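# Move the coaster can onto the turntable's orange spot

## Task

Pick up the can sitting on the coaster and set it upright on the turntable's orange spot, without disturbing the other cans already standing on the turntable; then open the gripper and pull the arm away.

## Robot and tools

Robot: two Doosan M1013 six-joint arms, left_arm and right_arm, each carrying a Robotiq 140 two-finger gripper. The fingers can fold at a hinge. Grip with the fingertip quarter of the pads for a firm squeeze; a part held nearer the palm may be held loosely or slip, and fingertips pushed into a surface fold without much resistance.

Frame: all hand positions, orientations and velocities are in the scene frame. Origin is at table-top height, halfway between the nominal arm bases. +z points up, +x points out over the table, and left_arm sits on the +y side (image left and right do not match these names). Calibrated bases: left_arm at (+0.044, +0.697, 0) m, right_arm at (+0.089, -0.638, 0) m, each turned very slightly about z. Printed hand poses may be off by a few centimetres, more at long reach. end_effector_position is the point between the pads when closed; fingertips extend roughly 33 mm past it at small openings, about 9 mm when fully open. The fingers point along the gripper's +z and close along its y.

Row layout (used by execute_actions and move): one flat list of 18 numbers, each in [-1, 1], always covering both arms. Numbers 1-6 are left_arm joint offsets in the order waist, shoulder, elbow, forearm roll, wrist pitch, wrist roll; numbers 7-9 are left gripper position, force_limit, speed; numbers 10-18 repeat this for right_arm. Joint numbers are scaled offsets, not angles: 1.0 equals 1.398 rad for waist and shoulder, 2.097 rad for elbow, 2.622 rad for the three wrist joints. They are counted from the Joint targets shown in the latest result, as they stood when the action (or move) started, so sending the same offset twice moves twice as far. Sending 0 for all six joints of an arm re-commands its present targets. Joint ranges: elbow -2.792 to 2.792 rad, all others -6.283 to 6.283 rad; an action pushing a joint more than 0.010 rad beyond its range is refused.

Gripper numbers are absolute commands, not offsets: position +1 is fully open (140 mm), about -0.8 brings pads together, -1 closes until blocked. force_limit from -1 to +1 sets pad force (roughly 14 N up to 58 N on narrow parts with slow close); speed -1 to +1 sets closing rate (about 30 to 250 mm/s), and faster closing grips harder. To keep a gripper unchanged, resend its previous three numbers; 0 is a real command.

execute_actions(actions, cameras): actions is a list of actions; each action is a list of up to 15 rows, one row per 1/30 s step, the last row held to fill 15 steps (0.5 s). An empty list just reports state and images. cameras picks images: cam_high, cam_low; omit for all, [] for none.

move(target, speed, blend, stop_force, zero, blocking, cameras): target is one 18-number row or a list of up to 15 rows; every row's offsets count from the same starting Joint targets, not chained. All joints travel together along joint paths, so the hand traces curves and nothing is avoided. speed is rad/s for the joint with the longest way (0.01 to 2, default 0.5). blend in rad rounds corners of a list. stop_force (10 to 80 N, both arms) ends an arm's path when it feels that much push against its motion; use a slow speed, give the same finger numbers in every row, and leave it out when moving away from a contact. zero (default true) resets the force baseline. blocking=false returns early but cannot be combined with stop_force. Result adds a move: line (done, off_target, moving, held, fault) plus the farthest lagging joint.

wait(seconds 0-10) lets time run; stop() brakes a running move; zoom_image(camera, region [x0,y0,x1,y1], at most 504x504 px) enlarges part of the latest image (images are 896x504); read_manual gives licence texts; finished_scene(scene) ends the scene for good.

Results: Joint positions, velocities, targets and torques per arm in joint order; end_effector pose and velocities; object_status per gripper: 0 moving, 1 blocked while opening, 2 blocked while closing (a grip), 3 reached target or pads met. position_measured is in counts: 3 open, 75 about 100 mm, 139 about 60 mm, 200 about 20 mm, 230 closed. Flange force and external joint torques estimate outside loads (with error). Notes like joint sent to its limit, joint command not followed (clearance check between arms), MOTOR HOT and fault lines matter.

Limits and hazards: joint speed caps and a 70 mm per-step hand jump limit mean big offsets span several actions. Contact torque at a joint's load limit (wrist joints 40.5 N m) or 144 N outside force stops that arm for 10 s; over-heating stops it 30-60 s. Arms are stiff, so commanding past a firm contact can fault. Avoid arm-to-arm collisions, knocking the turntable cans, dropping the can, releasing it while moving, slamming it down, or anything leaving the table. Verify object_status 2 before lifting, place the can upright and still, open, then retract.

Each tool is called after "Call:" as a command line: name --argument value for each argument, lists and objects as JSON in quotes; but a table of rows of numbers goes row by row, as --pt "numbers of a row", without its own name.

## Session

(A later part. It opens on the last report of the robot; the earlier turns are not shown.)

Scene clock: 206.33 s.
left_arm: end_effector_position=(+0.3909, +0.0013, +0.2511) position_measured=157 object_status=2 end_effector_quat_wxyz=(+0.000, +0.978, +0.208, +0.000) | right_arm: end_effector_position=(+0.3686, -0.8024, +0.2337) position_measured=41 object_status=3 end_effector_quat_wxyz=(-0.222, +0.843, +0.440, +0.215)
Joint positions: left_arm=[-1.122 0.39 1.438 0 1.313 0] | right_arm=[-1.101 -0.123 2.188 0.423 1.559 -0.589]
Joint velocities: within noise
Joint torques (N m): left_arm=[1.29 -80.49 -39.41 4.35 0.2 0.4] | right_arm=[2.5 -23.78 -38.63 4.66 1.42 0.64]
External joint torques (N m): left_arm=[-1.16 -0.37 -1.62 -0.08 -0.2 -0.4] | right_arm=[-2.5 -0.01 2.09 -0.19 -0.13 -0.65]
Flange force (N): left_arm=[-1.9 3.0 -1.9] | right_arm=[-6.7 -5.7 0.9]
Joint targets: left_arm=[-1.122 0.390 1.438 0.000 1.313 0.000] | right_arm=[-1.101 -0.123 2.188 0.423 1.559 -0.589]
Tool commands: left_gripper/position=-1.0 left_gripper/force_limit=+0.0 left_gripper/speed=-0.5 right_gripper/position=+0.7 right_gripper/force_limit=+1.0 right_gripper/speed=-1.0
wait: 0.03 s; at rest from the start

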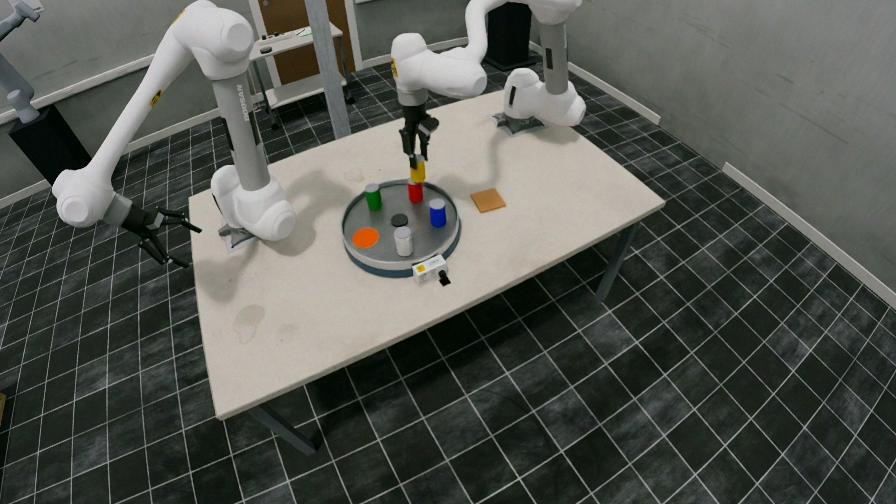

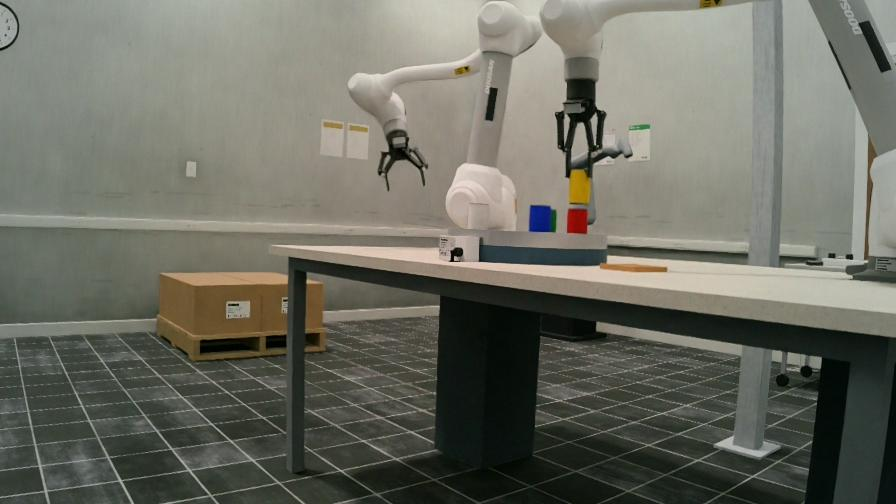

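Call:
move --target '[0,-0.019047,-0.060145,0,0.058258,0,-1,0,-0.5,0,0,0,0,0,0,0.7,1,-1]' --speed 0.2 --cameras '["cam_high","cam_low"]'

Call:
zoom_image --camera "cam_high" --region '[336, 170, 466, 280]'

Scene clock: 212.43 s.
left_arm: end_effector_position=(+0.3909, +0.0013, +0.3410) position_measured=157 object_status=2 end_effector_quat_wxyz=(+0.000, +0.978, +0.208, +0.000) | right_arm: end_effector_position=(+0.3686, -0.8024, +0.2337) position_measured=41 object_status=3 end_effector_quat_wxyz=(-0.222, +0.843, +0.440, +0.215)
Joint positions: left_arm=[-1.122 0.364 1.312 0 1.466 0] | right_arm=[-1.101 -0.123 2.188 0.423 1.559 -0.589]
Joint velocities: within noise
Joint torques (N m): left_arm=[1.41 -78.86 -40.37 4.46 0.12 0.37] | right_arm=[2.22 -23.82 -38.62 4.65 1.39 0.67]
External joint torques (N m): left_arm=[-1.36 -0.68 -1.9 -0.07 -0.13 -0.37] | right_arm=[-2.24 -0.16 2 -0.16 -0.11 -0.68]
Flange force (N): left_arm=[-2.1 3.2 -2.8] | right_arm=[-6.1 -5.6 1.0]
Joint targets: left_arm=[-1.122 0.364 1.312 0.000 1.466 0.000] | right_arm=[-1.101 -0.123 2.188 0.423 1.559 -0.589]
move: done

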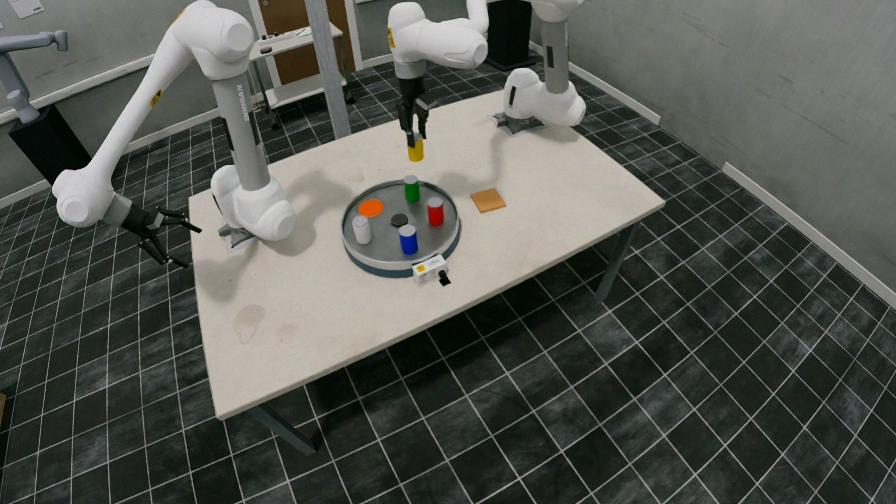

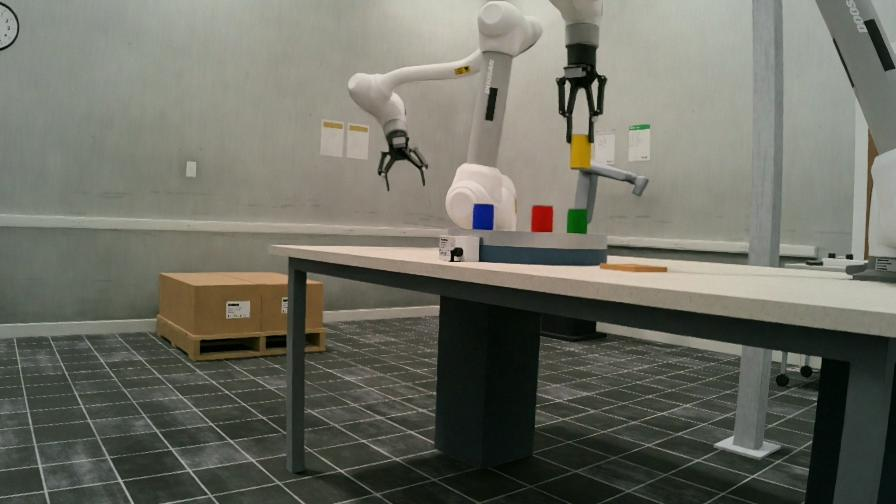

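Scaled by 3.877 from the camera's 896x504 image, which has a finer 1280x720 frame.

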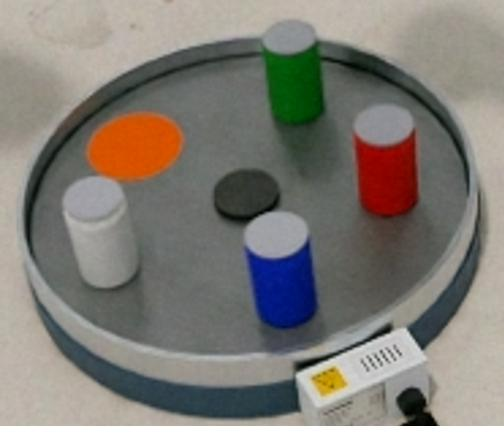

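Call:
wait --seconds 0.05 --cameras '[]'

Scene clock: 213.27 s.
left_arm: end_effector_position=(+0.3909, +0.0013, +0.3411) position_measured=157 object_status=2 end_effector_quat_wxyz=(+0.000, +0.978, +0.208, +0.000) | right_arm: end_effector_position=(+0.3686, -0.8024, +0.2337) position_measured=41 object_status=3 end_effector_quat_wxyz=(-0.222, +0.843, +0.440, +0.215)
Joint positions: left_arm=[-1.122 0.364 1.312 0 1.466 0] | right_arm=[-1.101 -0.123 2.188 0.423 1.559 -0.589]
Joint velocities: within noise
Joint torques (N m): left_arm=[1.42 -79.22 -40.69 4.47 0.2 0.38] | right_arm=[2.27 -23.84 -38.75 4.67 1.45 0.63]
External joint torques (N m): left_arm=[-1.2 -0.41 -1.54 -0.08 -0.21 -0.38] | right_arm=[-2.3 0.05 2.19 -0.2 -0.17 -0.64]
Flange force (N): left_arm=[-1.9 2.8 -2.1] | right_arm=[-6.4 -5.4 1.3]
Joint targets: left_arm=[-1.122 0.364 1.312 0.000 1.466 0.000] | right_arm=[-1.101 -0.123 2.188 0.423 1.559 -0.589]
Tool commands: left_gripper/position=-1.0 left_gripper/force_limit=+0.0 left_gripper/speed=-0.5 right_gripper/position=+0.7 right_gripper/force_limit=+1.0 right_gripper/speed=-1.0
wait: 0.07 s; at rest from the start
No camera images: "cameras" was empty.

Call:
wait --seconds 3.42 --cameras '[]'

Call:
move --target '[0,0.055473,0.110701,0,-0.118109,0,-1,0,-0.5,0,0,0,0,0,0,0.7,1,-1]' --speed 0.619 --cameras '[]'

Call:
execute_actions --actions '[[[0,0,0,0,0,0,1,0,1,0,0,0,0,0,0,0.7,1,-1]]]' --cameras '["cam_high","cam_low"]'

Call:
move --target '[0,-0.055473,-0.110701,0,0.118109,0,1,0,1,0,0,0,0,0,0,0.7,1,-1]' --speed 0.619 --cameras '["cam_high","cam_low"]'

Scene clock: 217.00 s.
left_arm: end_effector_position=(+0.3909, +0.0013, +0.3411) position_measured=157 object_status=2 end_effector_quat_wxyz=(+0.000, +0.978, +0.208, +0.000) | right_arm: end_effector_position=(+0.3686, -0.8024, +0.2337) position_measured=41 object_status=3 end_effector_quat_wxyz=(-0.222, +0.843, +0.440, +0.215)
Joint positions: left_arm=[-1.122 0.364 1.312 0 1.466 0] | right_arm=[-1.101 -0.123 2.188 0.423 1.559 -0.589]
Joint velocities: within noise
Joint torques (N m): left_arm=[1.36 -79.18 -40.62 4.46 0.2 0.37] | right_arm=[2.35 -23.76 -38.69 4.63 1.45 0.62]
External joint torques (N m): left_arm=[-1.12 -0.51 -1.72 -0.06 -0.21 -0.37] | right_arm=[-2.38 0 2.28 -0.18 -0.17 -0.63]
Flange force (N): left_arm=[-1.8 3.0 -2.4] | right_arm=[-6.5 -5.7 1.4]
Joint targets: left_arm=[-1.122 0.364 1.312 0.000 1.466 0.000] | right_arm=[-1.101 -0.123 2.188 0.423 1.559 -0.589]
Tool commands: left_gripper/position=-1.0 left_gripper/force_limit=+0.0 left_gripper/speed=-0.5 right_gripper/position=+0.7 right_gripper/force_limit=+1.0 right_gripper/speed=-1.0
wait: 3.43 s; at rest from the start
No camera images: "cameras" was empty.

Scene clock: 217.97 s.
left_arm: end_effector_position=(+0.3909, +0.0013, +0.1556) position_measured=157 object_status=2 end_effector_quat_wxyz=(+0.000, +0.978, +0.208, +0.000) | right_arm: end_effector_position=(+0.3686, -0.8024, +0.2337) position_measured=41 object_status=3 end_effector_quat_wxyz=(-0.222, +0.843, +0.440, +0.215)
Joint positions: left_arm=[-1.122 0.441 1.544 0 1.156 0] | right_arm=[-1.101 -0.123 2.188 0.423 1.559 -0.589]
Joint velocities: within noise
Joint torques (N m): left_arm=[1.39 -82.97 -37.64 4.12 0.37 0.36] | right_arm=[2.26 -23.75 -38.79 4.62 1.44 0.67]
External joint torques (N m): left_arm=[-1.69 -0.75 -1.27 -0.09 -0.38 -0.36] | right_arm=[-2.25 -0.21 2.11 -0.13 -0.16 -0.68]
Flange force (N): left_arm=[-2.6 1.5 -1.1] | right_arm=[-6.1 -5.7 1.2]
Joint targets: left_arm=[-1.122 0.441 1.544 0.000 1.156 0.000] | right_arm=[-1.101 -0.123 2.188 0.423 1.559 -0.589]
move: done
No camera images: "cameras" was empty.

Scene clock: 218.70 s.
left_arm: end_effector_position=(+0.3909, +0.0013, +0.1556) position_measured=3 object_status=0 end_effector_quat_wxyz=(+0.000, +0.978, +0.208, +0.000) | right_arm: end_effector_position=(+0.3686, -0.8024, +0.2337) position_measured=41 object_status=3 end_effector_quat_wxyz=(-0.222, +0.843, +0.440, +0.215)
Joint positions: left_arm=[-1.122 0.441 1.544 0 1.156 0] | right_arm=[-1.101 -0.123 2.188 0.423 1.559 -0.589]
Joint velocities: within noise
Joint torques (N m): left_arm=[1.08 -81.84 -36.34 4.15 0.18 0.4] | right_arm=[2.25 -23.73 -38.79 4.64 1.38 0.66]
External joint torques (N m): left_arm=[-0.86 -1.59 -2.54 -0.1 -0.2 -0.4] | right_arm=[-2.29 -0.15 2.24 -0.17 -0.1 -0.67]
Flange force (N): left_arm=[-1.5 3.2 -3.2] | right_arm=[-6.2 -5.9 1.3]
Joint targets: left_arm=[-1.122 0.441 1.544 0.000 1.156 0.000] | right_arm=[-1.101 -0.123 2.188 0.423 1.559 -0.589]

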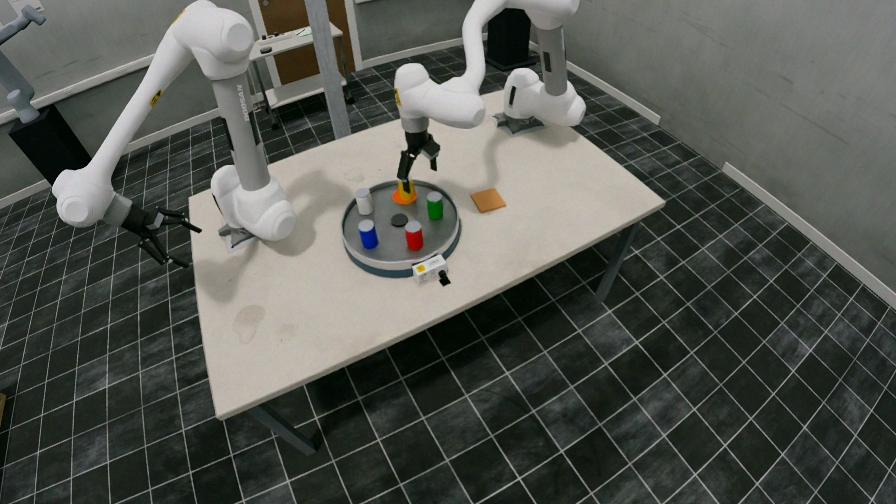

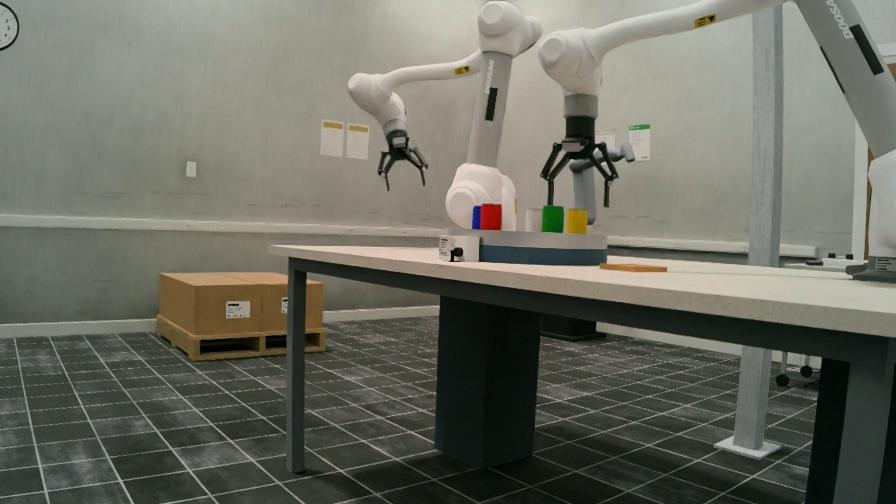

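Scene clock: 219.67 s.
left_arm: end_effector_position=(+0.3909, +0.0013, +0.3410) position_measured=3 object_status=3 end_effector_quat_wxyz=(+0.000, +0.978, +0.208, +0.000) | right_arm: end_effector_position=(+0.3686, -0.8024, +0.2337) position_measured=41 object_status=3 end_effector_quat_wxyz=(-0.222, +0.843, +0.440, +0.215)
Joint positions: left_arm=[-1.122 0.364 1.312 0.001 1.466 0] | right_arm=[-1.101 -0.123 2.188 0.423 1.559 -0.589]
Joint velocities: within noise
Joint torques (N m): left_arm=[1.18 -78.24 -39.56 4.47 0.08 0.41] | right_arm=[2.02 -23.96 -38.6 4.65 1.42 0.62]
External joint torques (N m): left_arm=[-1.08 -1.22 -2.61 -0.09 -0.08 -0.41] | right_arm=[-2.11 0.23 2.13 -0.2 -0.13 -0.63]
Flange force (N): left_arm=[-1.7 4.0 -4.1] | right_arm=[-6.2 -4.9 1.4]
Joint targets: left_arm=[-1.122 0.364 1.312 0.000 1.466 0.000] | right_arm=[-1.101 -0.123 2.188 0.423 1.559 -0.589]
move: done

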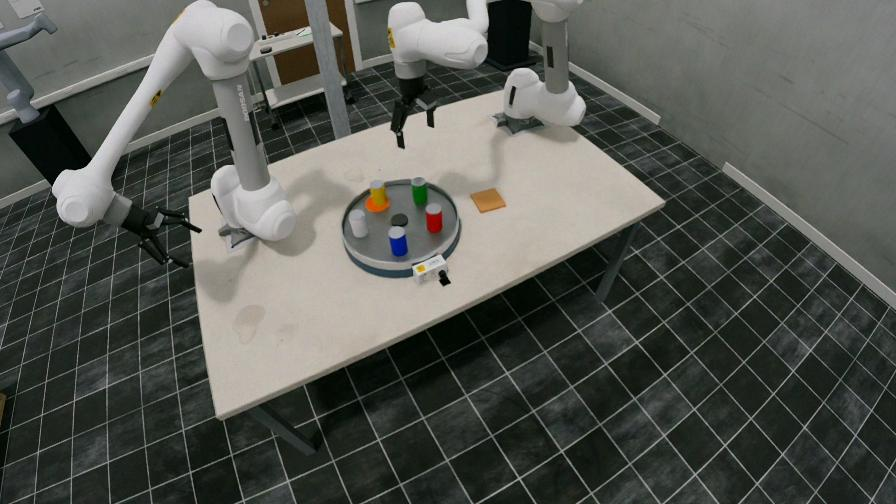

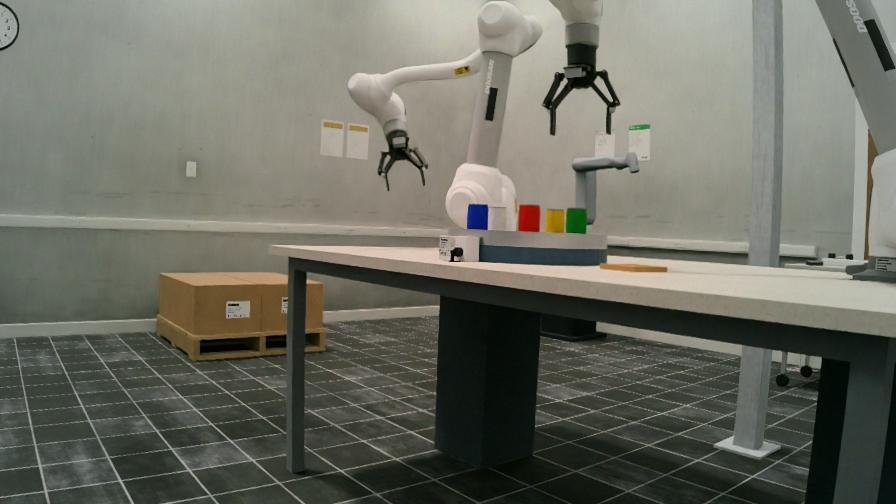

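Call:
zoom_image --camera "cam_high" --region '[350, 172, 406, 228]'

Scaled by 9.000 from the camera's 896x504 image, which has a finer 1280x720 frame.

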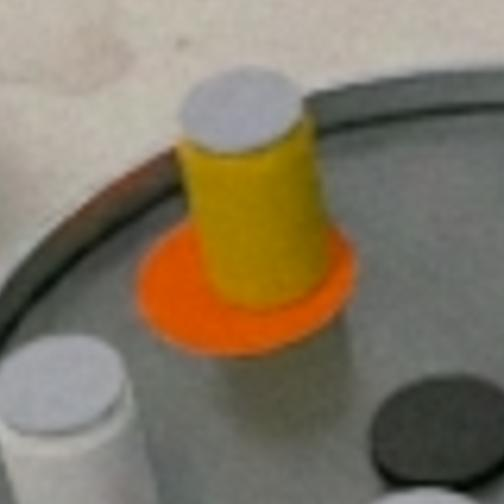

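Call:
move --target '[0.2861,-0.05,0,0,0.0267,0,1,0,1,0,0,0,0,0,0,0.7,1,-1]' --speed 0.6 --cameras '["cam_high","cam_low"]'

Call:
zoom_image --camera "cam_high" --region '[336, 170, 466, 280]'

Scene clock: 222.30 s.
left_arm: end_effector_position=(+0.6064, +0.2175, +0.3940) position_measured=3 object_status=3 end_effector_quat_wxyz=(+0.000, +0.917, +0.398, +0.000) | right_arm: end_effector_position=(+0.3686, -0.8024, +0.2337) position_measured=41 object_status=3 end_effector_quat_wxyz=(-0.222, +0.843, +0.440, +0.215)
Joint positions: left_arm=[-0.722 0.294 1.312 0 1.536 0] | right_arm=[-1.101 -0.123 2.188 0.423 1.559 -0.589]
Joint velocities: within noise
Joint torques (N m): left_arm=[0.31 -71.46 -39.85 4.52 0.19 0.37] | right_arm=[2.53 -23.47 -38.65 4.71 1.42 0.62]
External joint torques (N m): left_arm=[-0.27 -1.2 -2.54 -0.11 -0.2 -0.37] | right_arm=[-2.58 -0.37 2 -0.22 -0.14 -0.63]
Flange force (N): left_arm=[-0.7 3.5 -4.1] | right_arm=[-6.5 -6.3 0.7]
Joint targets: left_arm=[-0.722 0.294 1.312 0.000 1.536 0.000] | right_arm=[-1.101 -0.123 2.188 0.423 1.559 -0.589]
move: done

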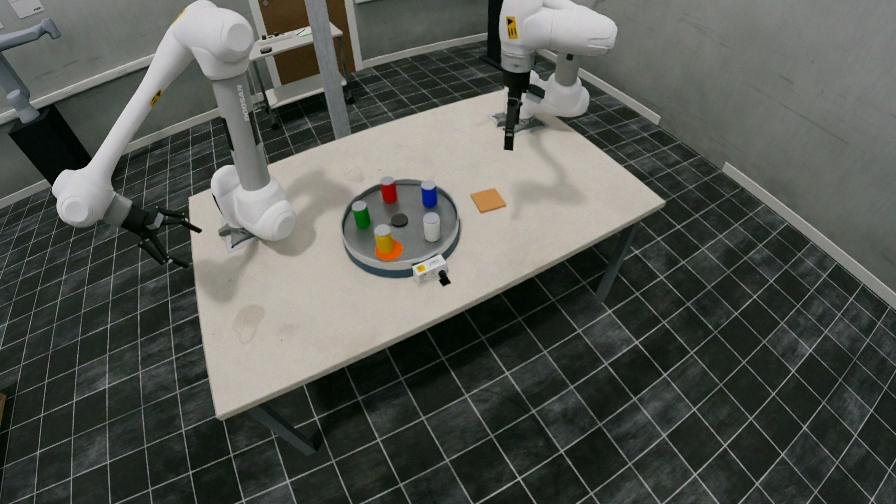

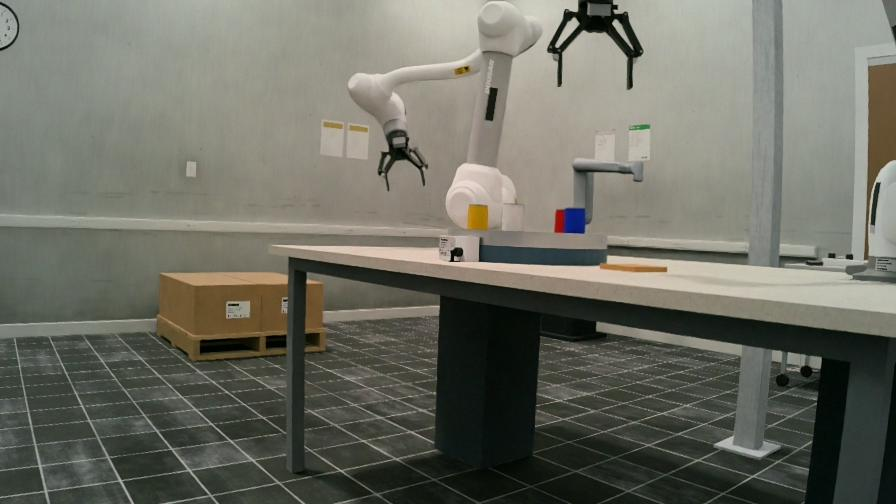

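Scaled by 3.877 from the camera's 896x504 image, which has a finer 1280x720 frame.

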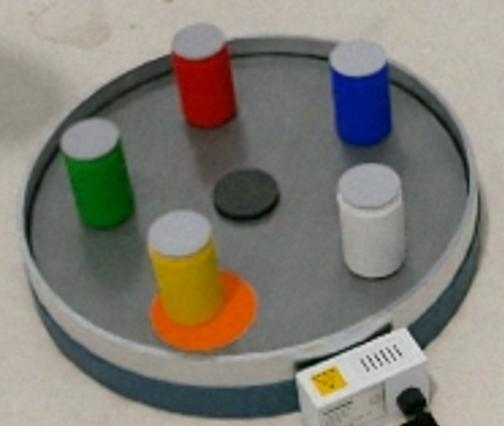

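Call:
finished_scene --scene 1

The scene is finished: the task was done.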